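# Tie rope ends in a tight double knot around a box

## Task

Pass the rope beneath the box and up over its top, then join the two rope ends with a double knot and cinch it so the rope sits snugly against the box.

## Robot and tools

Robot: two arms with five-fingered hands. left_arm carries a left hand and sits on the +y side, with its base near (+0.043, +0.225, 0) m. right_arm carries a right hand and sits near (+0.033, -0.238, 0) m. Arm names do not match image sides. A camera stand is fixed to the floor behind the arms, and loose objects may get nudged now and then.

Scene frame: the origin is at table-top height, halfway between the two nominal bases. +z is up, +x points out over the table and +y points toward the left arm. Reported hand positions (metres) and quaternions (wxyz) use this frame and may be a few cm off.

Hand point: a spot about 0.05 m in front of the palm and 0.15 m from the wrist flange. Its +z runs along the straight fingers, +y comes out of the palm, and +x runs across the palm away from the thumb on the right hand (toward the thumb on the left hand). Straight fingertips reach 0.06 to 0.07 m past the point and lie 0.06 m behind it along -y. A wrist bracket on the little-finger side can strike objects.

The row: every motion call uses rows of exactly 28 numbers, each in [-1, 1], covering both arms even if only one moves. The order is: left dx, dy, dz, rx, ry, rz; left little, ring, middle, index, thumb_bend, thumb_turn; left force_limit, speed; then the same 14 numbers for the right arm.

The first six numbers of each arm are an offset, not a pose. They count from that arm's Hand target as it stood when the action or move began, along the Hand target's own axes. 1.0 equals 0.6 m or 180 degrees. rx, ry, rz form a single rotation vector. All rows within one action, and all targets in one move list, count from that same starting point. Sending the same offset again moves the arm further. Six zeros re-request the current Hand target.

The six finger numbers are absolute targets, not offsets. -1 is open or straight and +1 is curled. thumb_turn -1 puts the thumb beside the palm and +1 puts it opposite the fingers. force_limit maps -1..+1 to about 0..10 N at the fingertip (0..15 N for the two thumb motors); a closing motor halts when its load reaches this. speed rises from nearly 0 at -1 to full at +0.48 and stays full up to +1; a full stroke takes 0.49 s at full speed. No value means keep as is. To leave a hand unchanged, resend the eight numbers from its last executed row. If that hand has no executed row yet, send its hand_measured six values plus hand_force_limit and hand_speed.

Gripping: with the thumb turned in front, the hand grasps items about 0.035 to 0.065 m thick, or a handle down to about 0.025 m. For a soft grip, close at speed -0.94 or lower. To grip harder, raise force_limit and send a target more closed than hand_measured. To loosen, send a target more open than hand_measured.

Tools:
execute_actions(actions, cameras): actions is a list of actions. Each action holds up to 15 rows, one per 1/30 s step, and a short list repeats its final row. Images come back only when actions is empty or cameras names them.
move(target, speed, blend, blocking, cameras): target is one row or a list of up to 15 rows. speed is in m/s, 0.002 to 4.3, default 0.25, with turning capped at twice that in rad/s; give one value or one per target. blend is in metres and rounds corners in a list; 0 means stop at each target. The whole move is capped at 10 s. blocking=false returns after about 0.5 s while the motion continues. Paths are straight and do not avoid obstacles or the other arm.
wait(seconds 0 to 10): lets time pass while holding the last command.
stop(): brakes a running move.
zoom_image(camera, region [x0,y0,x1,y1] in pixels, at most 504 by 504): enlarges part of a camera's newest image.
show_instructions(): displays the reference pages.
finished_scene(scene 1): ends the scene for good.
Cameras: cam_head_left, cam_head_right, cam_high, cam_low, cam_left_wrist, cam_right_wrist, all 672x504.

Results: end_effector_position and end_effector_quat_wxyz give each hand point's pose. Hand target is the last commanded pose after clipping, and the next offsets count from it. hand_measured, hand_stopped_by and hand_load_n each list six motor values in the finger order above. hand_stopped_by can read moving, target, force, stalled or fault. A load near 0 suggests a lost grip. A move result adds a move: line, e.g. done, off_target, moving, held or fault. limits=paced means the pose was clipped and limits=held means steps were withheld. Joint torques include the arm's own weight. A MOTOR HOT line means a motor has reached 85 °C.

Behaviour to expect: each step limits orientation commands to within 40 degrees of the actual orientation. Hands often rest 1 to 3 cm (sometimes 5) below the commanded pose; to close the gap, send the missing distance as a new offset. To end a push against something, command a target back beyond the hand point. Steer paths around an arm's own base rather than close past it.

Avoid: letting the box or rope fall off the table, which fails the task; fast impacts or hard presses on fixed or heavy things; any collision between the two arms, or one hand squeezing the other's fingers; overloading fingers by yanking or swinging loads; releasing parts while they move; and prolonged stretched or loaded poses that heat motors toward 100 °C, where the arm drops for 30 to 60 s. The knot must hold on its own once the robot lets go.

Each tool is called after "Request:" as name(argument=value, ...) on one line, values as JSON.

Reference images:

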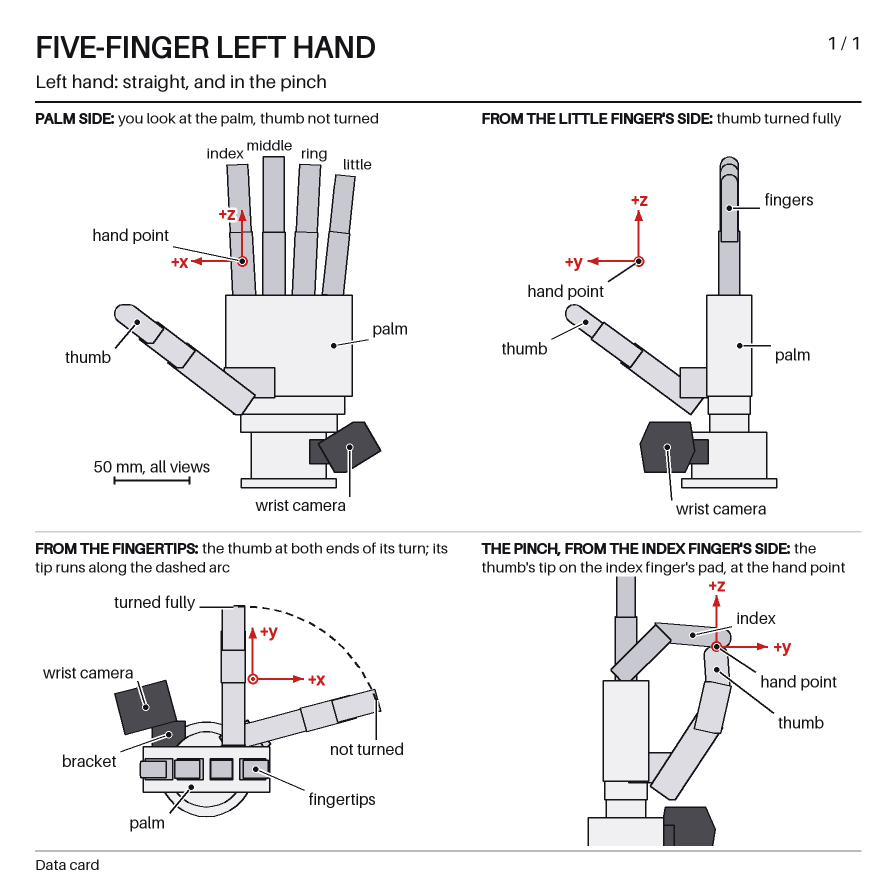

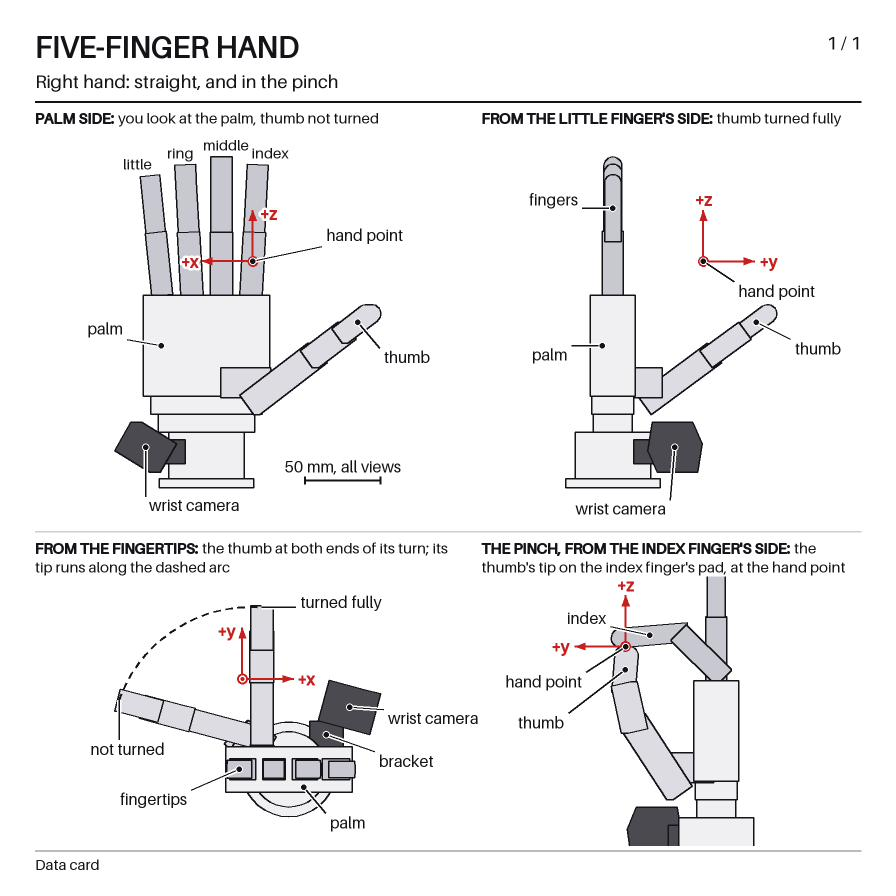

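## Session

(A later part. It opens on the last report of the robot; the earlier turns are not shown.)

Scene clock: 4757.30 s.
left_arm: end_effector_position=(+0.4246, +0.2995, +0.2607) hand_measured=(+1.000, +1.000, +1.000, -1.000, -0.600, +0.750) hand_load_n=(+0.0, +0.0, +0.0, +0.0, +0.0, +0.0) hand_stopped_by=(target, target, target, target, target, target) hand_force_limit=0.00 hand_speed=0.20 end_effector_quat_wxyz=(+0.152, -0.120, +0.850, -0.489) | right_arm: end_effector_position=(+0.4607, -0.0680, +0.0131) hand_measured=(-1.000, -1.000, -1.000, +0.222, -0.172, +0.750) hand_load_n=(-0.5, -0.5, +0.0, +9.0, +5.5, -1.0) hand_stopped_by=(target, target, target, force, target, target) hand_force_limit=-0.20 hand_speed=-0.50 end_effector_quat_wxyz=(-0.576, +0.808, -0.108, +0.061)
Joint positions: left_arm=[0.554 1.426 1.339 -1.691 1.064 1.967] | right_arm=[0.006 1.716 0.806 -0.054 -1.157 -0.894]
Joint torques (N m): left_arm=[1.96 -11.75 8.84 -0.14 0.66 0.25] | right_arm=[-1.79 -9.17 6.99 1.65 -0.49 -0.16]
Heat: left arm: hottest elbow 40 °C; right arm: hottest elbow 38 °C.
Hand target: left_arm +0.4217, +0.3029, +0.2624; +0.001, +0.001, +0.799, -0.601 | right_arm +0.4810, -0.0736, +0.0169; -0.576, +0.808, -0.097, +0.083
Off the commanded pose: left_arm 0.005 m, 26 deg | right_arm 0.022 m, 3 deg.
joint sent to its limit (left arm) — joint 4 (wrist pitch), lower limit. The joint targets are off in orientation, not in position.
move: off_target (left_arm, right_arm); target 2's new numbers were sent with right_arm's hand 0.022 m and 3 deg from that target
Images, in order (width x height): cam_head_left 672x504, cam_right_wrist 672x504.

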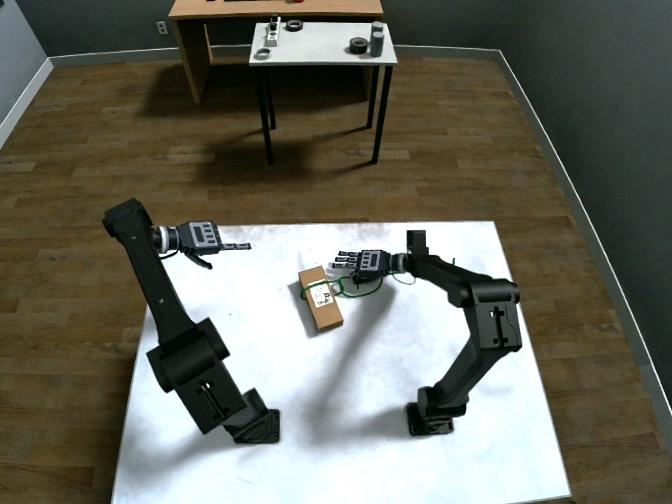

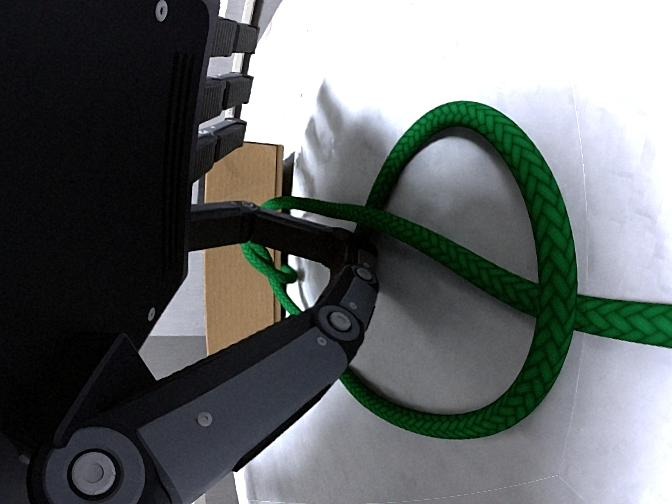

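Request:
move(target=[[0,0,0,0,0,0,1,1,1,-1,-0.6,0.75,0,0.2,0,0,0,0,0,0,-1,-1,-1,0.41,0.0,0.75,-0.1,-0.5],[0,0,0,0,0,0,1,1,1,-1,-0.6,0.75,0,0.2,-0.03,-0.064,-0.0184,0,0,0,-1,-1,-1,0.41,0.0,0.75,-0.1,-0.5]], speed=0.08, cameras=["cam_right_wrist","cam_head_left","cam_head_right","cam_low"])

Request:
zoom_image(camera="cam_head_left", region=[320, 230, 410, 298])

Request:
zoom_image(camera="cam_low", region=[230, 180, 370, 260])

Scene clock: 4774.20 s.
left_arm: end_effector_position=(+0.4246, +0.2995, +0.2607) hand_measured=(+1.000, +1.000, +1.000, -1.000, -0.600, +0.750) hand_load_n=(+0.0, +0.0, +0.0, +0.0, +0.5, -0.5) hand_stopped_by=(target, target, target, target, target, target) hand_force_limit=0.00 hand_speed=0.20 end_effector_quat_wxyz=(+0.152, -0.120, +0.850, -0.489) | right_arm: end_effector_position=(+0.4641, -0.0689, +0.0525) hand_measured=(-1.000, -1.000, -1.000, +0.222, -0.154, +0.750) hand_load_n=(+0.0, +0.0, +0.0, +12.0, +6.5, -0.5) hand_stopped_by=(target, target, target, force, force, target) hand_force_limit=-0.10 hand_speed=-0.50 end_effector_quat_wxyz=(-0.576, +0.808, -0.092, +0.088)
Joint positions: left_arm=[0.554 1.426 1.339 -1.691 1.064 1.967] | right_arm=[0.006 1.61 0.806 -0.097 -1.148 -0.894]
Joint torques (N m): left_arm=[1.96 -11.63 8.83 -0.14 0.65 0.26] | right_arm=[-0.32 -9.99 5.56 0.69 -0.45 0.12]
Heat: left arm: hottest elbow 40 °C; right arm: hottest elbow 38 °C.
Hand target: left_arm +0.4217, +0.3029, +0.2624; +0.001, +0.001, +0.799, -0.601 | right_arm +0.4633, -0.0669, +0.0564; -0.576, +0.808, -0.097, +0.083
Off the commanded pose: left_arm 0.005 m, 26 deg | right_arm 0.005 m, 1 deg.
joint sent to its limit (left arm) — joint 4 (wrist pitch), lower limit. The joint targets are off in orientation, not in position.
move: off_target (left_arm)
Images, in order (width x height): cam_head_left 672x504, cam_head_right 672x504, cam_low 672x504, cam_right_wrist 672x504.

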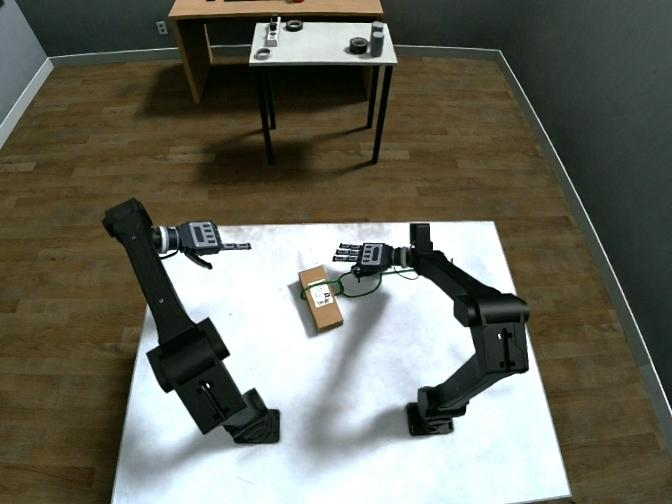

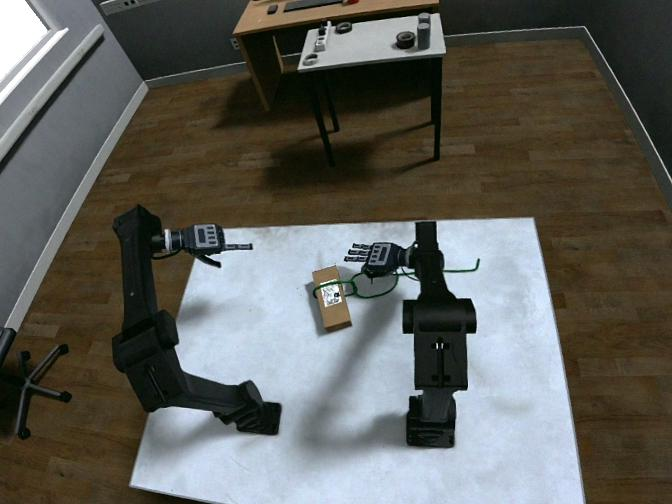

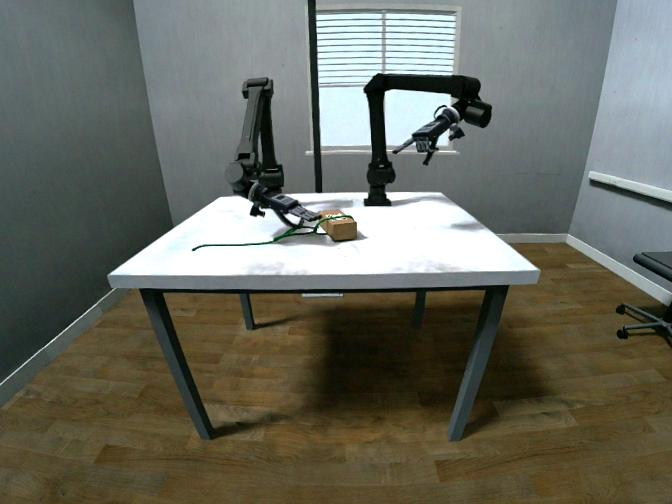

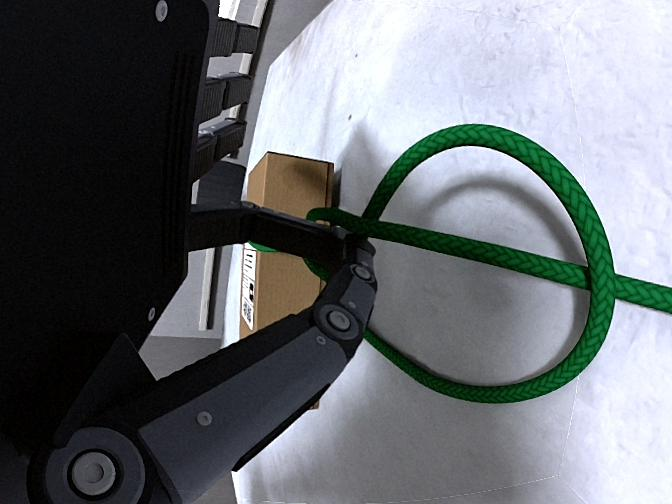

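Scaled by 5.600 from the camera's 672x504 image, which has a finer 960x720 frame.

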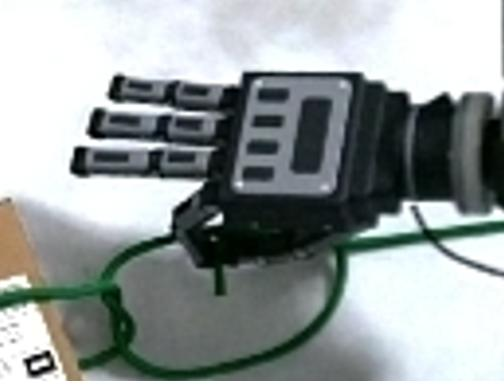

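Scaled by 3.600 from the camera's 672x504 image, which has a finer 960x720 frame.

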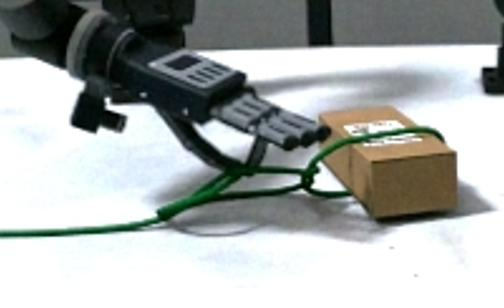

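Request:
move(target=[0.1033,0.0446,-0.1554,0,-0.4805,-0.138,1,1,1,-1,-0.6,0.75,0,0.2,-0.0484,-0.0927,-0.0397,0,0,0,-1,-1,-1,0.41,0.0,0.75,-0.1,-0.5], speed=[0.25], cameras=["cam_right_wrist","cam_head_left","cam_high","cam_low"])

Request:
zoom_image(camera="cam_head_left", region=[310, 220, 420, 304])

Request:
zoom_image(camera="cam_low", region=[230, 180, 370, 260])

Scene clock: 4790.07 s.
left_arm: end_effector_position=(+0.3616, +0.3956, +0.2578) hand_measured=(+1.000, +1.000, +1.000, -1.000, -0.600, +0.750) hand_load_n=(+0.5, +0.0, +0.5, +0.0, +0.0, +0.0) hand_stopped_by=(target, target, target, target, target, target) hand_force_limit=0.00 hand_speed=0.20 end_effector_quat_wxyz=(-0.415, +0.565, -0.570, +0.429) | right_arm: end_effector_position=(+0.4379, -0.0693, +0.1130) hand_measured=(-1.000, -1.000, -1.000, +0.222, -0.154, +0.750) hand_load_n=(+0.0, +0.0, +0.0, +12.0, +7.0, -0.5) hand_stopped_by=(target, target, target, force, force, target) hand_force_limit=-0.10 hand_speed=-0.50 end_effector_quat_wxyz=(-0.575, +0.807, -0.095, +0.091)
Joint positions: left_arm=[0.941 0.809 0.688 -0.364 0.904 0.381] | right_arm=[0.006 1.419 0.791 -0.257 -1.142 -0.877]
Joint torques (N m): left_arm=[2.26 -4.72 10.35 2.06 0.24 0.06] | right_arm=[0.56 -8.59 5.96 0.66 -0.44 0.12]
Heat: left arm: hottest elbow 40 °C; right arm: hottest elbow 37 °C.
Hand target: left_arm +0.3598, +0.3998, +0.2623; -0.426, +0.564, -0.565, +0.426 | right_arm +0.4328, -0.0637, +0.1161; -0.576, +0.808, -0.097, +0.083
Off the commanded pose: left_arm 0.007 m, 1 deg | right_arm 0.008 m, 1 deg.
move: done
Images, in order (width x height): cam_head_left 672x504, cam_high 672x504, cam_low 672x504, cam_right_wrist 672x504.

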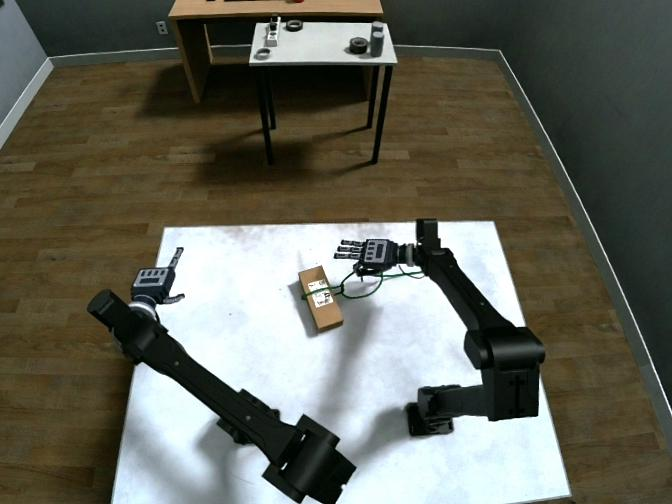

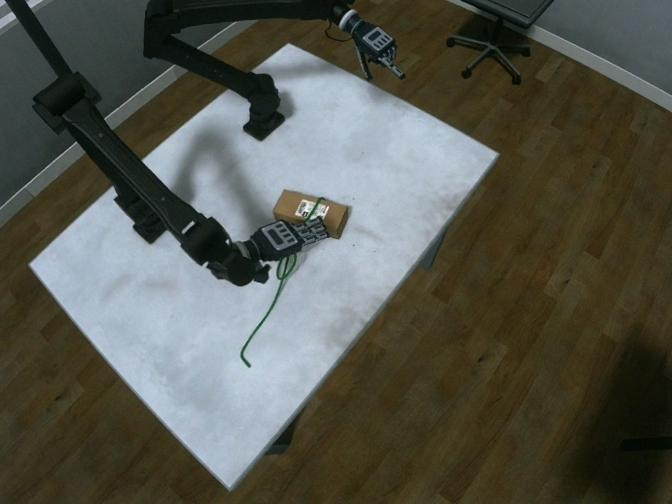

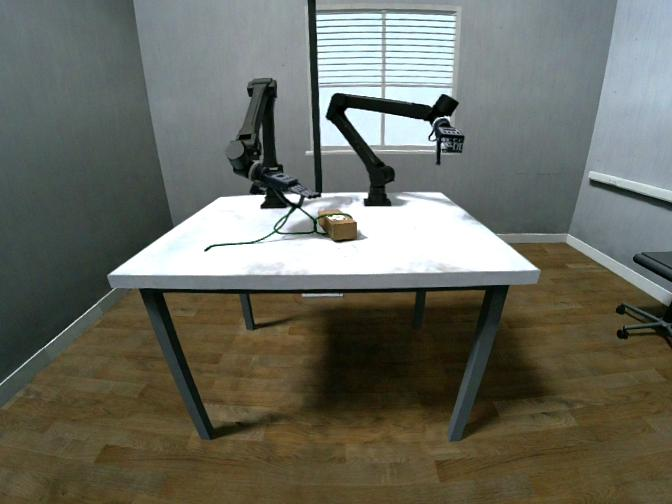

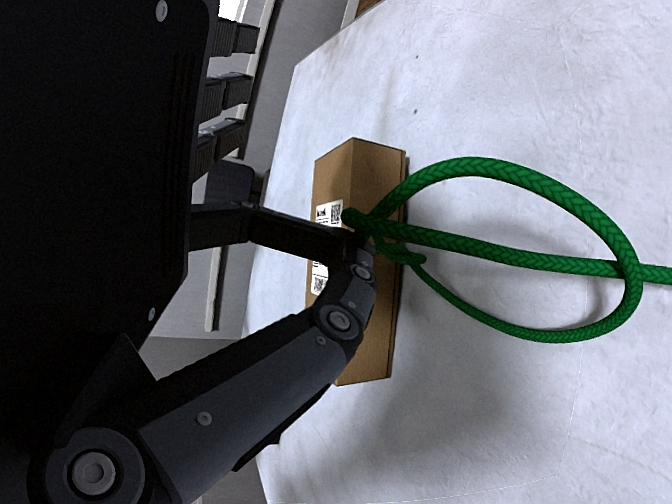

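Scaled by 4.582 from the camera's 672x504 image, which has a finer 960x720 frame.

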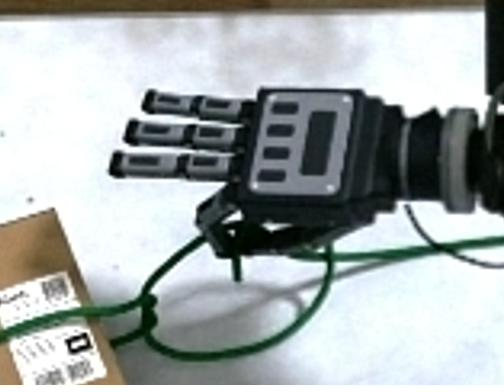

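Scaled by 3.600 from the camera's 672x504 image, which has a finer 960x720 frame.

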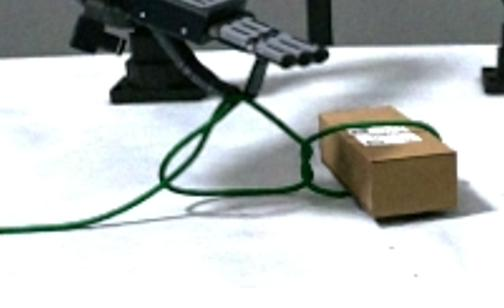

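Request:
move(target=[0,0,0,0,0,0,1,1,1,-1,-0.6,0.75,0,0.2,-0.0888,-0.1339,0.2308,0,0,0,-1,-1,-1,0.41,0.0,0.75,-0.1,-0.5], speed=[0.15], cameras=["cam_right_wrist","cam_head_left","cam_high","cam_low"])

Request:
zoom_image(camera="cam_head_left", region=[280, 220, 420, 324])

Request:
zoom_image(camera="cam_low", region=[230, 170, 370, 260])

Scene clock: 4805.43 s.
left_arm: end_effector_position=(+0.3616, +0.3955, +0.2578) hand_measured=(+1.000, +1.000, +1.000, -1.000, -0.600, +0.750) hand_load_n=(+0.0, +0.0, +0.0, +0.0, +0.0, +0.0) hand_stopped_by=(target, target, target, target, target, target) hand_force_limit=0.00 hand_speed=0.20 end_effector_quat_wxyz=(-0.415, +0.565, -0.570, +0.429) | right_arm: end_effector_position=(+0.4084, +0.0893, +0.1304) hand_measured=(-1.000, -1.000, -1.000, +0.222, -0.154, +0.750) hand_load_n=(+0.0, +0.0, +0.0, +11.5, +6.5, -0.5) hand_stopped_by=(target, target, target, force, force, target) hand_force_limit=-0.10 hand_speed=-0.50 end_effector_quat_wxyz=(-0.565, +0.815, -0.105, +0.074)
Joint positions: left_arm=[0.941 0.809 0.688 -0.364 0.904 0.38] | right_arm=[0.422 1.401 0.779 0.086 -0.814 -0.409]
Joint torques (N m): left_arm=[2.2 -4.72 10.36 2.07 0.24 0.07] | right_arm=[0.38 -7.41 9.1 2.35 -0.15 0.13]
Heat: left arm: hottest elbow 40 °C; right arm: hottest elbow 37 °C.
Hand target: left_arm +0.3598, +0.3998, +0.2624; -0.426, +0.564, -0.565, +0.426 | right_arm +0.4204, +0.1019, +0.1464; -0.576, +0.808, -0.097, +0.083
Off the commanded pose: left_arm 0.006 m, 1 deg | right_arm 0.023 m, 2 deg.
move: off_target (right_arm)
Images, in order (width x height): cam_head_left 672x504, cam_high 672x504, cam_low 672x504, cam_right_wrist 672x504.

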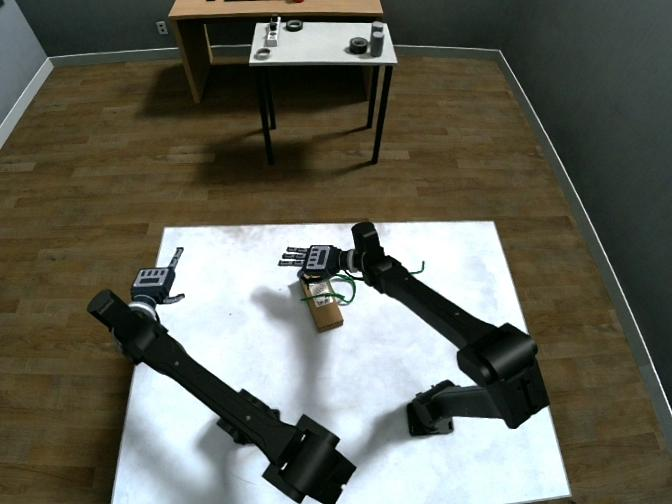

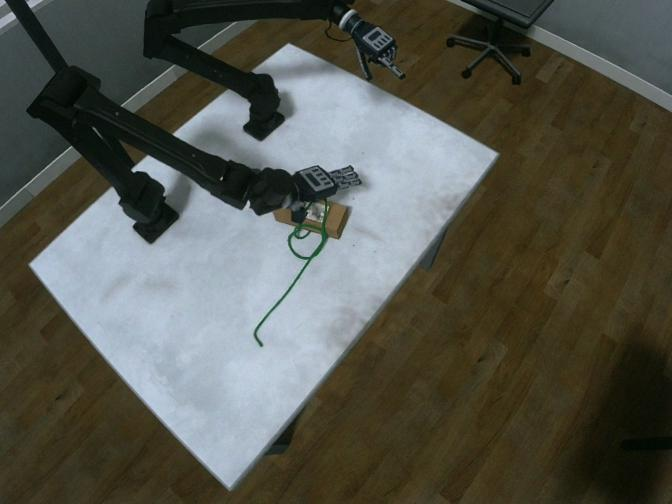

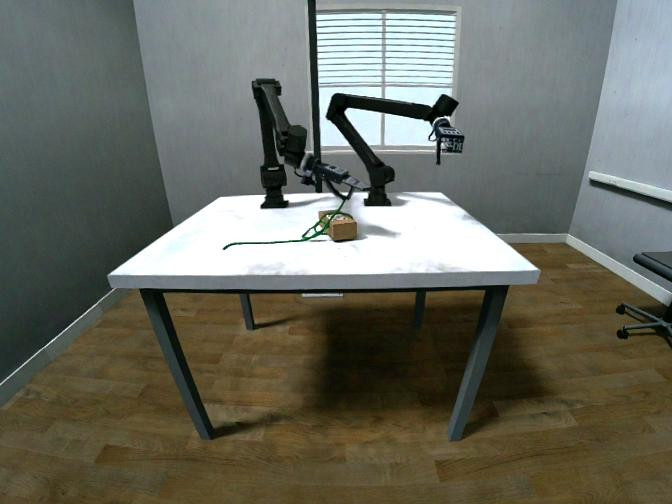

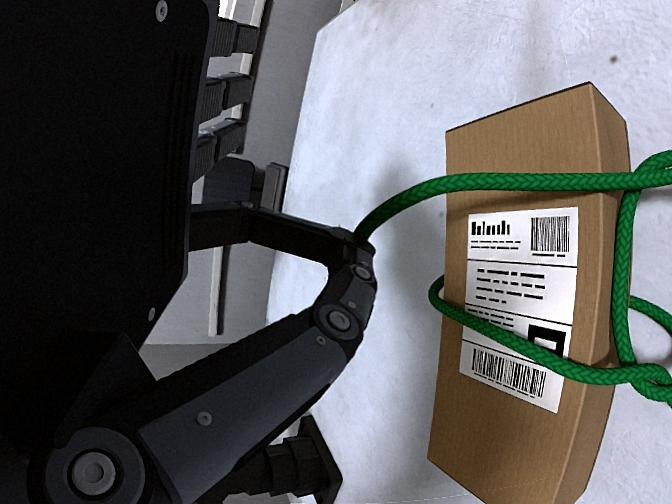

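Scaled by 3.600 from the camera's 672x504 image, which has a finer 960x720 frame.

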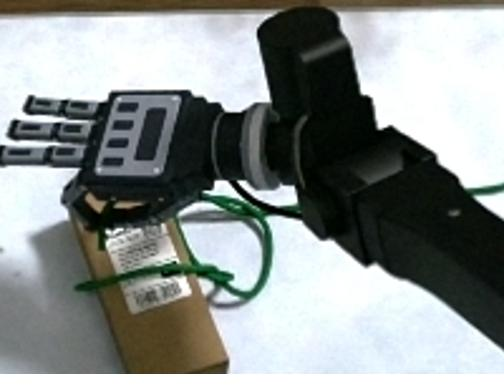

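Scaled by 3.600 from the camera's 672x504 image, which has a finer 960x720 frame.

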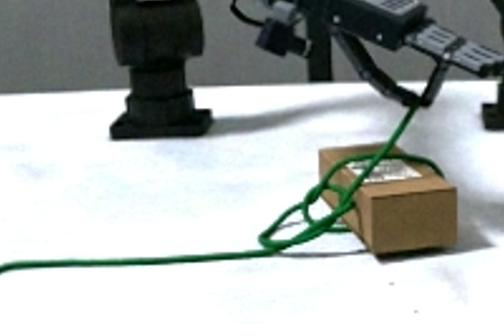

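Request:
move(target=[0,0,0,0,0,0,1,1,1,-1,-0.6,0.75,0,0.2,-0.0237,0.0217,0.2023,0,0,0,-1,-1,-1,0.41,0.0,0.75,-0.1,-0.5], speed=[0.12], cameras=["cam_right_wrist","cam_head_left","cam_high","cam_low"])

Request:
zoom_image(camera="cam_head_left", region=[250, 220, 420, 340])

Request:
zoom_image(camera="cam_low", region=[230, 170, 400, 270])

Scene clock: 4815.93 s.
left_arm: end_effector_position=(+0.3616, +0.3955, +0.2578) hand_measured=(+1.000, +1.000, +1.000, -1.000, -0.600, +0.750) hand_load_n=(+0.0, +0.0, +0.0, +0.0, +0.0, +0.0) hand_stopped_by=(target, target, target, target, target, target) hand_force_limit=0.00 hand_speed=0.20 end_effector_quat_wxyz=(-0.415, +0.565, -0.570, +0.429) | right_arm: end_effector_position=(+0.4247, +0.1947, +0.0775) hand_measured=(-1.000, -1.000, -1.000, +0.222, -0.154, +0.750) hand_load_n=(+0.0, -0.5, +0.0, +11.5, +7.0, -0.5) hand_stopped_by=(target, target, target, force, force, target) hand_force_limit=-0.10 hand_speed=-0.50 end_effector_quat_wxyz=(-0.561, +0.818, -0.104, +0.075)
Joint positions: left_arm=[0.941 0.809 0.688 -0.364 0.904 0.38] | right_arm=[0.618 1.663 0.899 0.301 -0.637 -0.295]
Joint torques (N m): left_arm=[2.2 -4.72 10.36 2.06 0.24 0.07] | right_arm=[0.44 -10.34 8.8 2.54 -0.08 0.14]
Heat: left arm: hottest elbow 40 °C; right arm: hottest elbow 37 °C.
Hand target: left_arm +0.3598, +0.3998, +0.2624; -0.426, +0.564, -0.565, +0.426 | right_arm +0.4356, +0.2123, +0.0944; -0.576, +0.808, -0.097, +0.083
Off the commanded pose: left_arm 0.007 m, 1 deg | right_arm 0.027 m, 2 deg.
move: off_target (right_arm)
Images, in order (width x height): cam_head_left 672x504, cam_high 672x504, cam_low 672x504, cam_right_wrist 672x504.

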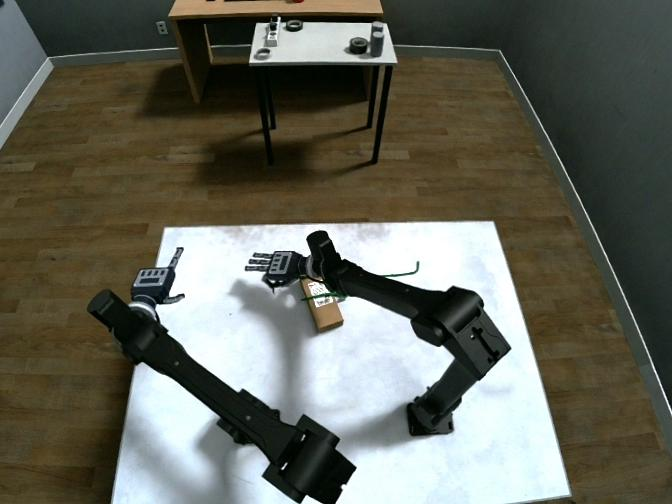

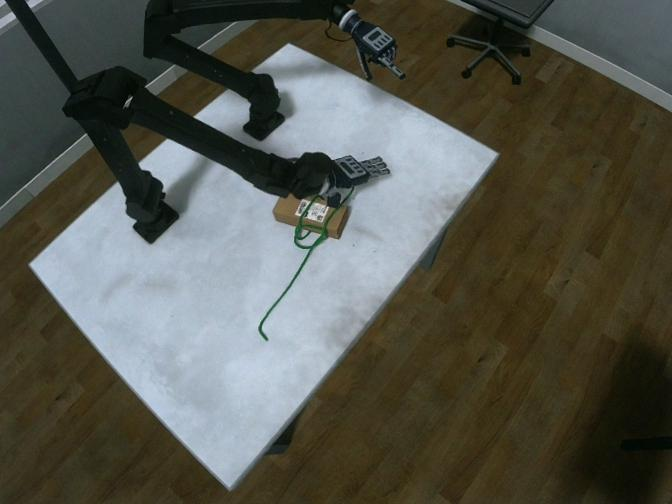

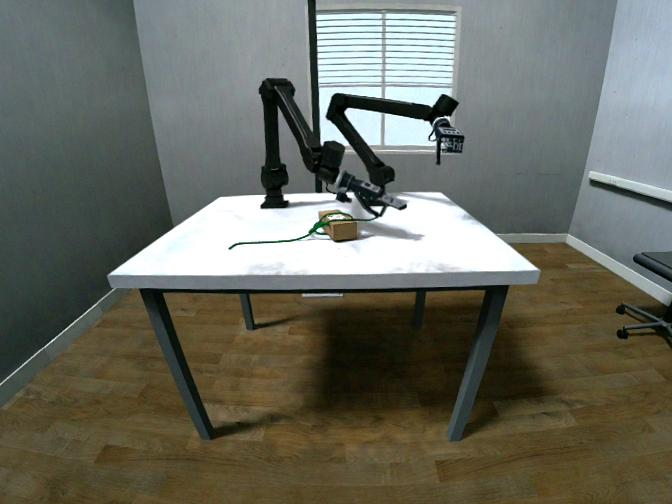

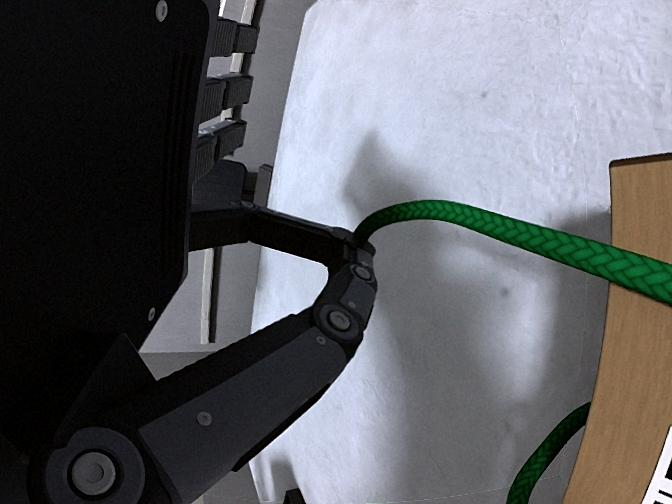

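Scaled by 2.965 from the camera's 672x504 image, which has a finer 960x720 frame.

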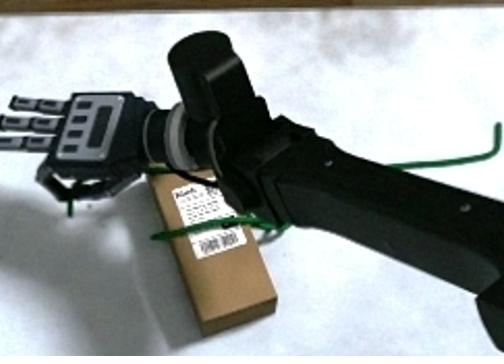

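Scaled by 2.965 from the camera's 672x504 image, which has a finer 960x720 frame.

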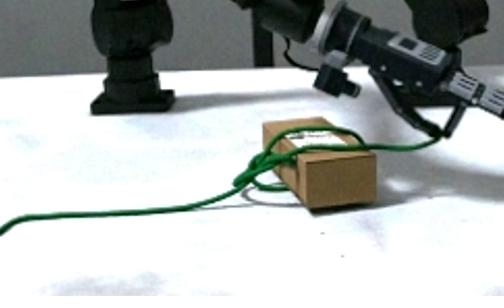

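Request:
zoom_image(camera="cam_high", region=[260, 180, 370, 270])

Scaled by 4.582 from the camera's 672x504 image, which has a finer 960x720 frame.

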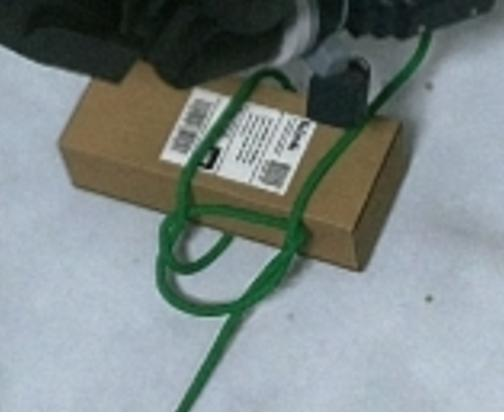

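Request:
move(target=[0,0,0,0,0,0,1,1,1,-1,-0.6,0.75,0,0.2,0,0.0977,0.0281,0,0,0,-1,-1,-1,0.41,0.0,0.75,-0.1,-0.5], speed=[0.1], cameras=["cam_right_wrist","cam_head_left"])

Scene clock: 4823.30 s.
left_arm: end_effector_position=(+0.3616, +0.3955, +0.2578) hand_measured=(+1.000, +1.000, +1.000, -1.000, -0.600, +0.750) hand_load_n=(+0.0, +0.0, +0.0, +0.0, +0.0, +0.0) hand_stopped_by=(target, target, target, target, target, target) hand_force_limit=0.00 hand_speed=0.20 end_effector_quat_wxyz=(-0.415, +0.565, -0.570, +0.429) | right_arm: end_effector_position=(+0.4379, +0.2042, +0.0331) hand_measured=(-1.000, -1.000, -1.000, +0.222, -0.154, +0.750) hand_load_n=(+0.0, +0.0, +0.0, +11.5, +7.0, -0.5) hand_stopped_by=(target, target, target, force, force, target) hand_force_limit=-0.10 hand_speed=-0.50 end_effector_quat_wxyz=(-0.571, +0.811, -0.097, +0.086)
Joint positions: left_arm=[0.941 0.809 0.688 -0.364 0.904 0.38] | right_arm=[0.618 1.795 0.899 0.468 -0.637 -0.295]
Joint torques (N m): left_arm=[2.26 -4.72 10.36 2.06 0.23 0.07] | right_arm=[-0.09 -11.34 5.38 2.54 -0.25 0.1]
Heat: left arm: hottest elbow 40 °C; right arm: hottest elbow 38 °C.
Hand target: left_arm +0.3598, +0.3998, +0.2624; -0.426, +0.564, -0.565, +0.426 | right_arm +0.4362, +0.2091, +0.0336; -0.576, +0.808, -0.097, +0.083
Off the commanded pose: left_arm 0.007 m, 1 deg | right_arm 0.005 m, 1 deg.
move: done
Images, in order (width x height): cam_head_left 672x504, cam_right_wrist 672x504.

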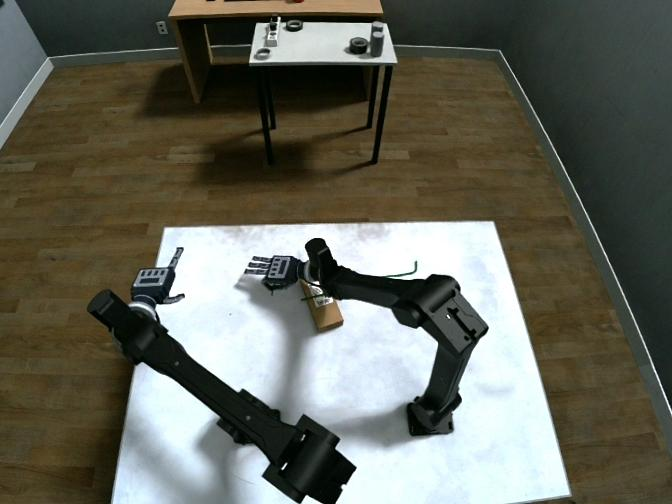

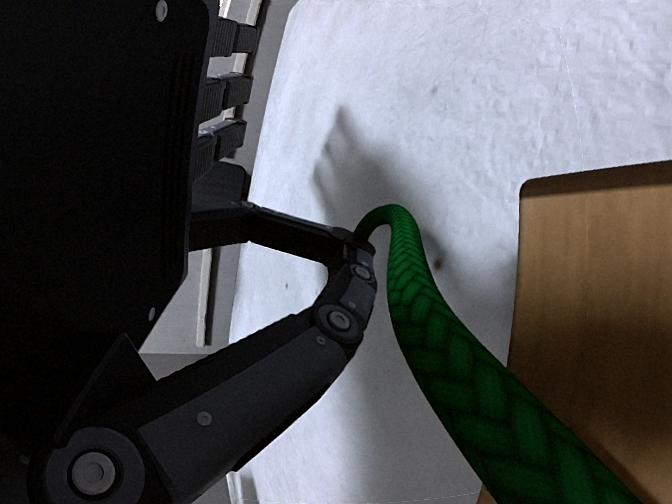

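Request:
move(target=[[0,0,0,0,0,0,1,1,1,-1,-0.6,0.75,0,0.2,-0.0417,-0.017,0.0591,0,0,0,-1,-1,-1,0.41,0.0,0.75,-0.1,-0.5],[0,0,0,0,0,0,1,1,1,-1,-0.6,0.75,0,0.2,-0.0417,0.0086,0.0665,0,0,0,-1,-1,-1,0.41,0.0,0.75,-0.1,-0.5]], speed=0.1, cameras=["cam_right_wrist","cam_head_left","cam_high","cam_left_wrist"])

Request:
zoom_image(camera="cam_high", region=[260, 180, 370, 270])

Scene clock: 4834.97 s.
left_arm: end_effector_position=(+0.3616, +0.3955, +0.2578) hand_measured=(+1.000, +1.000, +1.000, -1.000, -0.600, +0.750) hand_load_n=(+0.0, +0.0, +0.0, +0.0, +0.0, +0.0) hand_stopped_by=(target, target, target, target, target, target) hand_force_limit=0.00 hand_speed=0.20 end_effector_quat_wxyz=(-0.415, +0.565, -0.570, +0.429) | right_arm: end_effector_position=(+0.4155, +0.2382, +0.0129) hand_measured=(-1.000, -1.000, -1.000, +0.222, -0.154, +0.750) hand_load_n=(-0.5, +0.0, +0.0, +11.5, +6.5, -0.5) hand_stopped_by=(target, target, target, force, force, target) hand_force_limit=-0.10 hand_speed=-0.50 end_effector_quat_wxyz=(-0.569, +0.813, -0.097, +0.083)
Joint positions: left_arm=[0.941 0.809 0.688 -0.364 0.904 0.38] | right_arm=[0.702 1.85 0.904 0.533 -0.563 -0.255]
Joint torques (N m): left_arm=[2.26 -4.72 10.35 2.07 0.23 0.07] | right_arm=[0.09 -10.34 7.09 2.13 -0.04 0.11]
Heat: left arm: hottest elbow 41 °C; right arm: hottest elbow 38 °C.
Hand target: left_arm +0.3598, +0.3998, +0.2624; -0.426, +0.564, -0.565, +0.426 | right_arm +0.4212, +0.2502, +0.0151; -0.576, +0.808, -0.097, +0.083
Off the commanded pose: left_arm 0.007 m, 1 deg | right_arm 0.014 m, 1 deg.
move: off_target (right_arm)
Images, in order (width x height): cam_head_left 672x504, cam_high 672x504, cam_left_wrist 672x504, cam_right_wrist 672x504.

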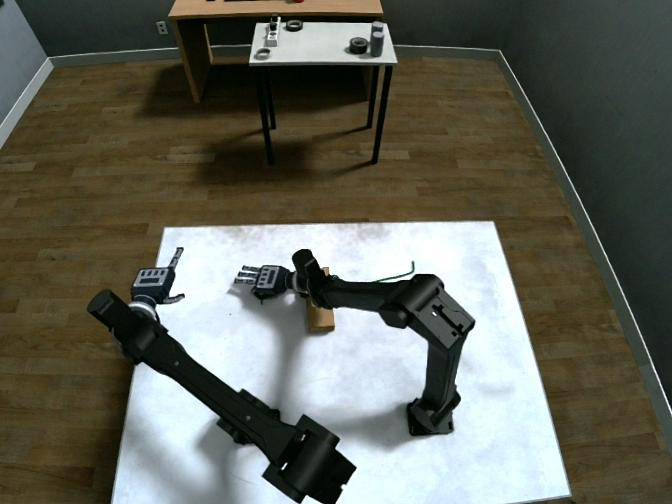

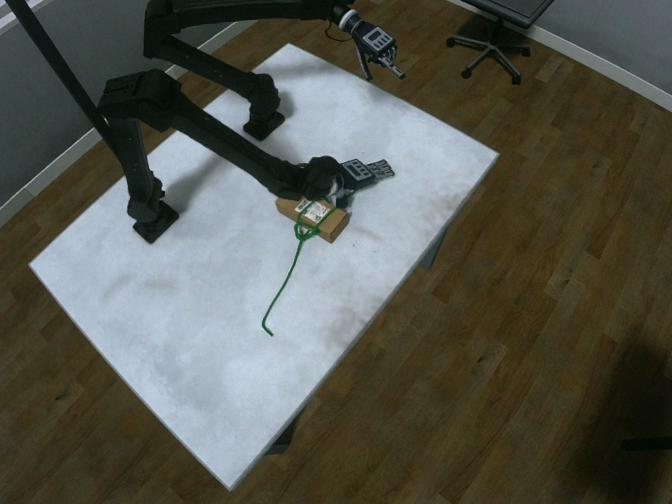

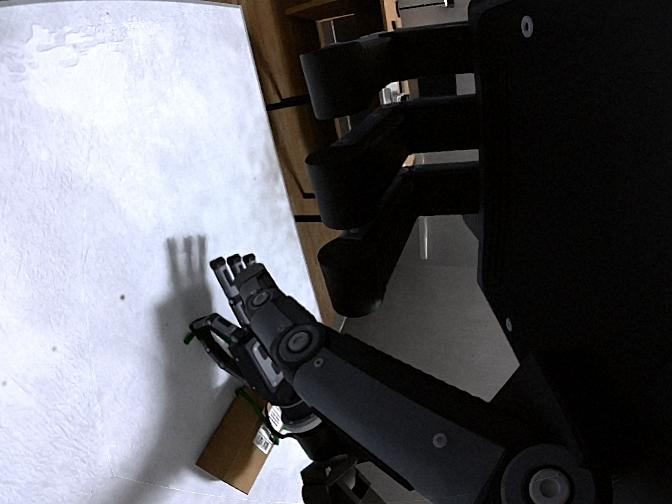

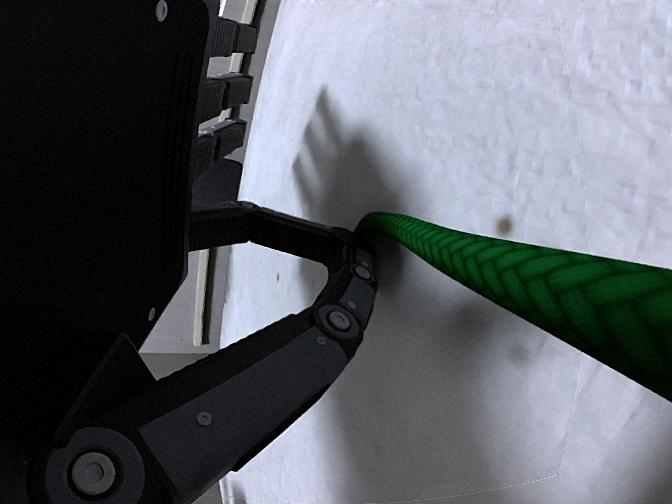

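Scaled by 4.582 from the camera's 672x504 image, which has a finer 960x720 frame.

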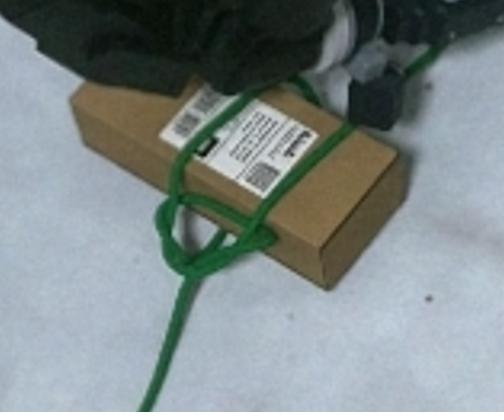

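Request:
move(target=[[0,0,0,0,0,0,1,1,1,-1,-0.6,0.75,0,0.2,0,0,0,0,0,0,-1,-1,-1,-0.15,-0.17,0.75,0,-0.3],[0,0,0,0,0,0,1,1,1,-1,-0.6,0.75,0,0.2,0,-0.192,-0.0552,0,0,0,-1,-1,-1,-0.15,-0.17,0.75,0,-0.3]], speed=0.15, cameras=["cam_right_wrist","cam_head_left","cam_high"])

Request:
zoom_image(camera="cam_high", region=[260, 150, 400, 260])

Scene clock: 4842.87 s.
left_arm: end_effector_position=(+0.3616, +0.3955, +0.2578) hand_measured=(+1.000, +1.000, +1.000, -1.000, -0.600, +0.750) hand_load_n=(+0.0, +0.0, +0.0, +0.0, +0.0, +0.0) hand_stopped_by=(target, target, target, target, target, target) hand_force_limit=0.00 hand_speed=0.20 end_effector_quat_wxyz=(-0.415, +0.565, -0.570, +0.429) | right_arm: end_effector_position=(+0.4165, +0.2405, +0.1136) hand_measured=(-1.000, -1.000, -1.000, -0.150, -0.170, +0.750) hand_load_n=(+0.0, +0.0, +0.0, +0.0, +0.0, +0.0) hand_stopped_by=(target, target, target, target, target, target) hand_force_limit=0.00 hand_speed=-0.30 end_effector_quat_wxyz=(-0.564, +0.815, -0.103, +0.080)
Joint positions: left_arm=[0.941 0.809 0.688 -0.364 0.904 0.38] | right_arm=[0.706 1.642 0.982 0.236 -0.554 -0.25]
Joint torques (N m): left_arm=[2.26 -4.72 10.36 2.06 0.24 0.07] | right_arm=[0.67 -11.63 9.32 1.39 -0.02 0.11]
Heat: left arm: hottest elbow 41 °C; right arm: hottest elbow 38 °C.
Hand target: left_arm +0.3598, +0.3998, +0.2624; -0.426, +0.564, -0.565, +0.426 | right_arm +0.4204, +0.2565, +0.1349; -0.576, +0.808, -0.097, +0.083
Off the commanded pose: left_arm 0.007 m, 1 deg | right_arm 0.027 m, 2 deg.
move: off_target (right_arm)
Images, in order (width x height): cam_head_left 672x504, cam_high 672x504, cam_right_wrist 672x504.

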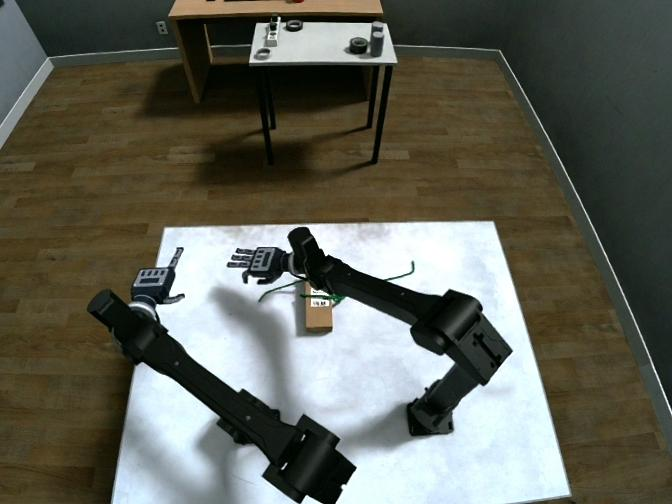

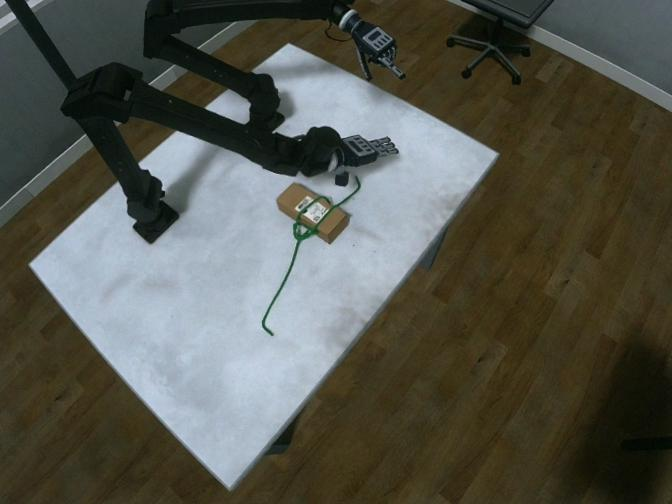

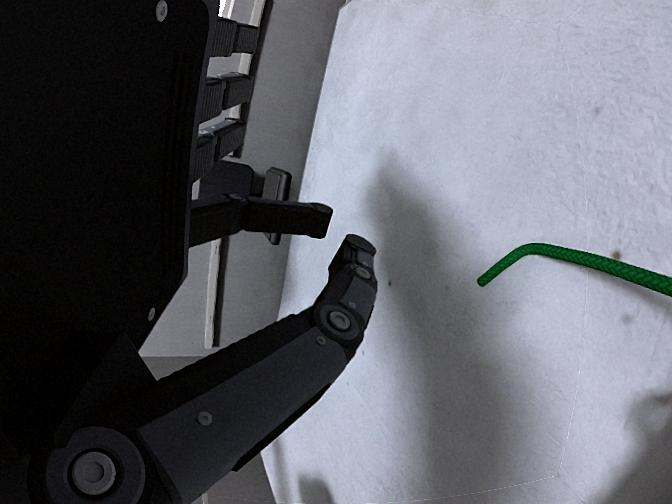

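Scaled by 3.600 from the camera's 672x504 image, which has a finer 960x720 frame.

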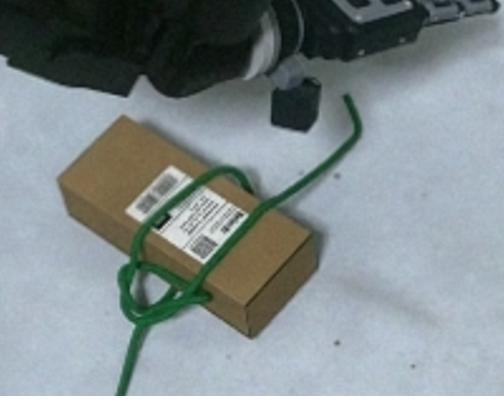

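Request:
move(target=[0,0,0,0,0,0,1,1,1,-1,-0.6,0.75,0,0.2,0.1323,0.0565,-0.3778,0,0.1762,0.0506,-1,-1,-1,-0.15,-0.17,0.75,0,-0.3], speed=0.3, cameras=[])

Scene clock: 4853.40 s.
left_arm: end_effector_position=(+0.3616, +0.3955, +0.2578) hand_measured=(+1.000, +1.000, +1.000, -1.000, -0.600, +0.750) hand_load_n=(+0.0, +0.0, +0.0, +0.0, +0.0, +0.0) hand_stopped_by=(target, target, target, target, target, target) hand_force_limit=0.00 hand_speed=0.20 end_effector_quat_wxyz=(-0.415, +0.565, -0.570, +0.429) | right_arm: end_effector_position=(+0.4386, +0.0239, +0.1766) hand_measured=(-1.000, -1.000, -1.000, -0.150, -0.170, +0.750) hand_load_n=(+0.0, +0.0, +0.0, +0.0, +0.0, +0.0) hand_stopped_by=(target, target, target, target, target, target) hand_force_limit=0.00 hand_speed=-0.30 end_effector_quat_wxyz=(-0.532, +0.748, -0.302, +0.258)
Joint positions: left_arm=[0.941 0.809 0.688 -0.364 0.904 0.38] | right_arm=[0.409 1.131 0.628 0.181 -0.31 -0.169]
Joint torques (N m): left_arm=[2.26 -4.66 10.36 2.06 0.24 0.07] | right_arm=[-2.02 -5.71 6.98 1.44 -0.14 0.12]
Heat: left arm: hottest elbow 41 °C; right arm: hottest elbow 39 °C.
Hand target: left_arm +0.3598, +0.3998, +0.2624; -0.426, +0.564, -0.565, +0.426 | right_arm +0.4395, +0.0186, +0.1779; -0.532, +0.744, -0.314, +0.255
Off the commanded pose: left_arm 0.007 m, 1 deg | right_arm 0.006 m, 1 deg.
move: done
No camera images: "cameras" was empty.


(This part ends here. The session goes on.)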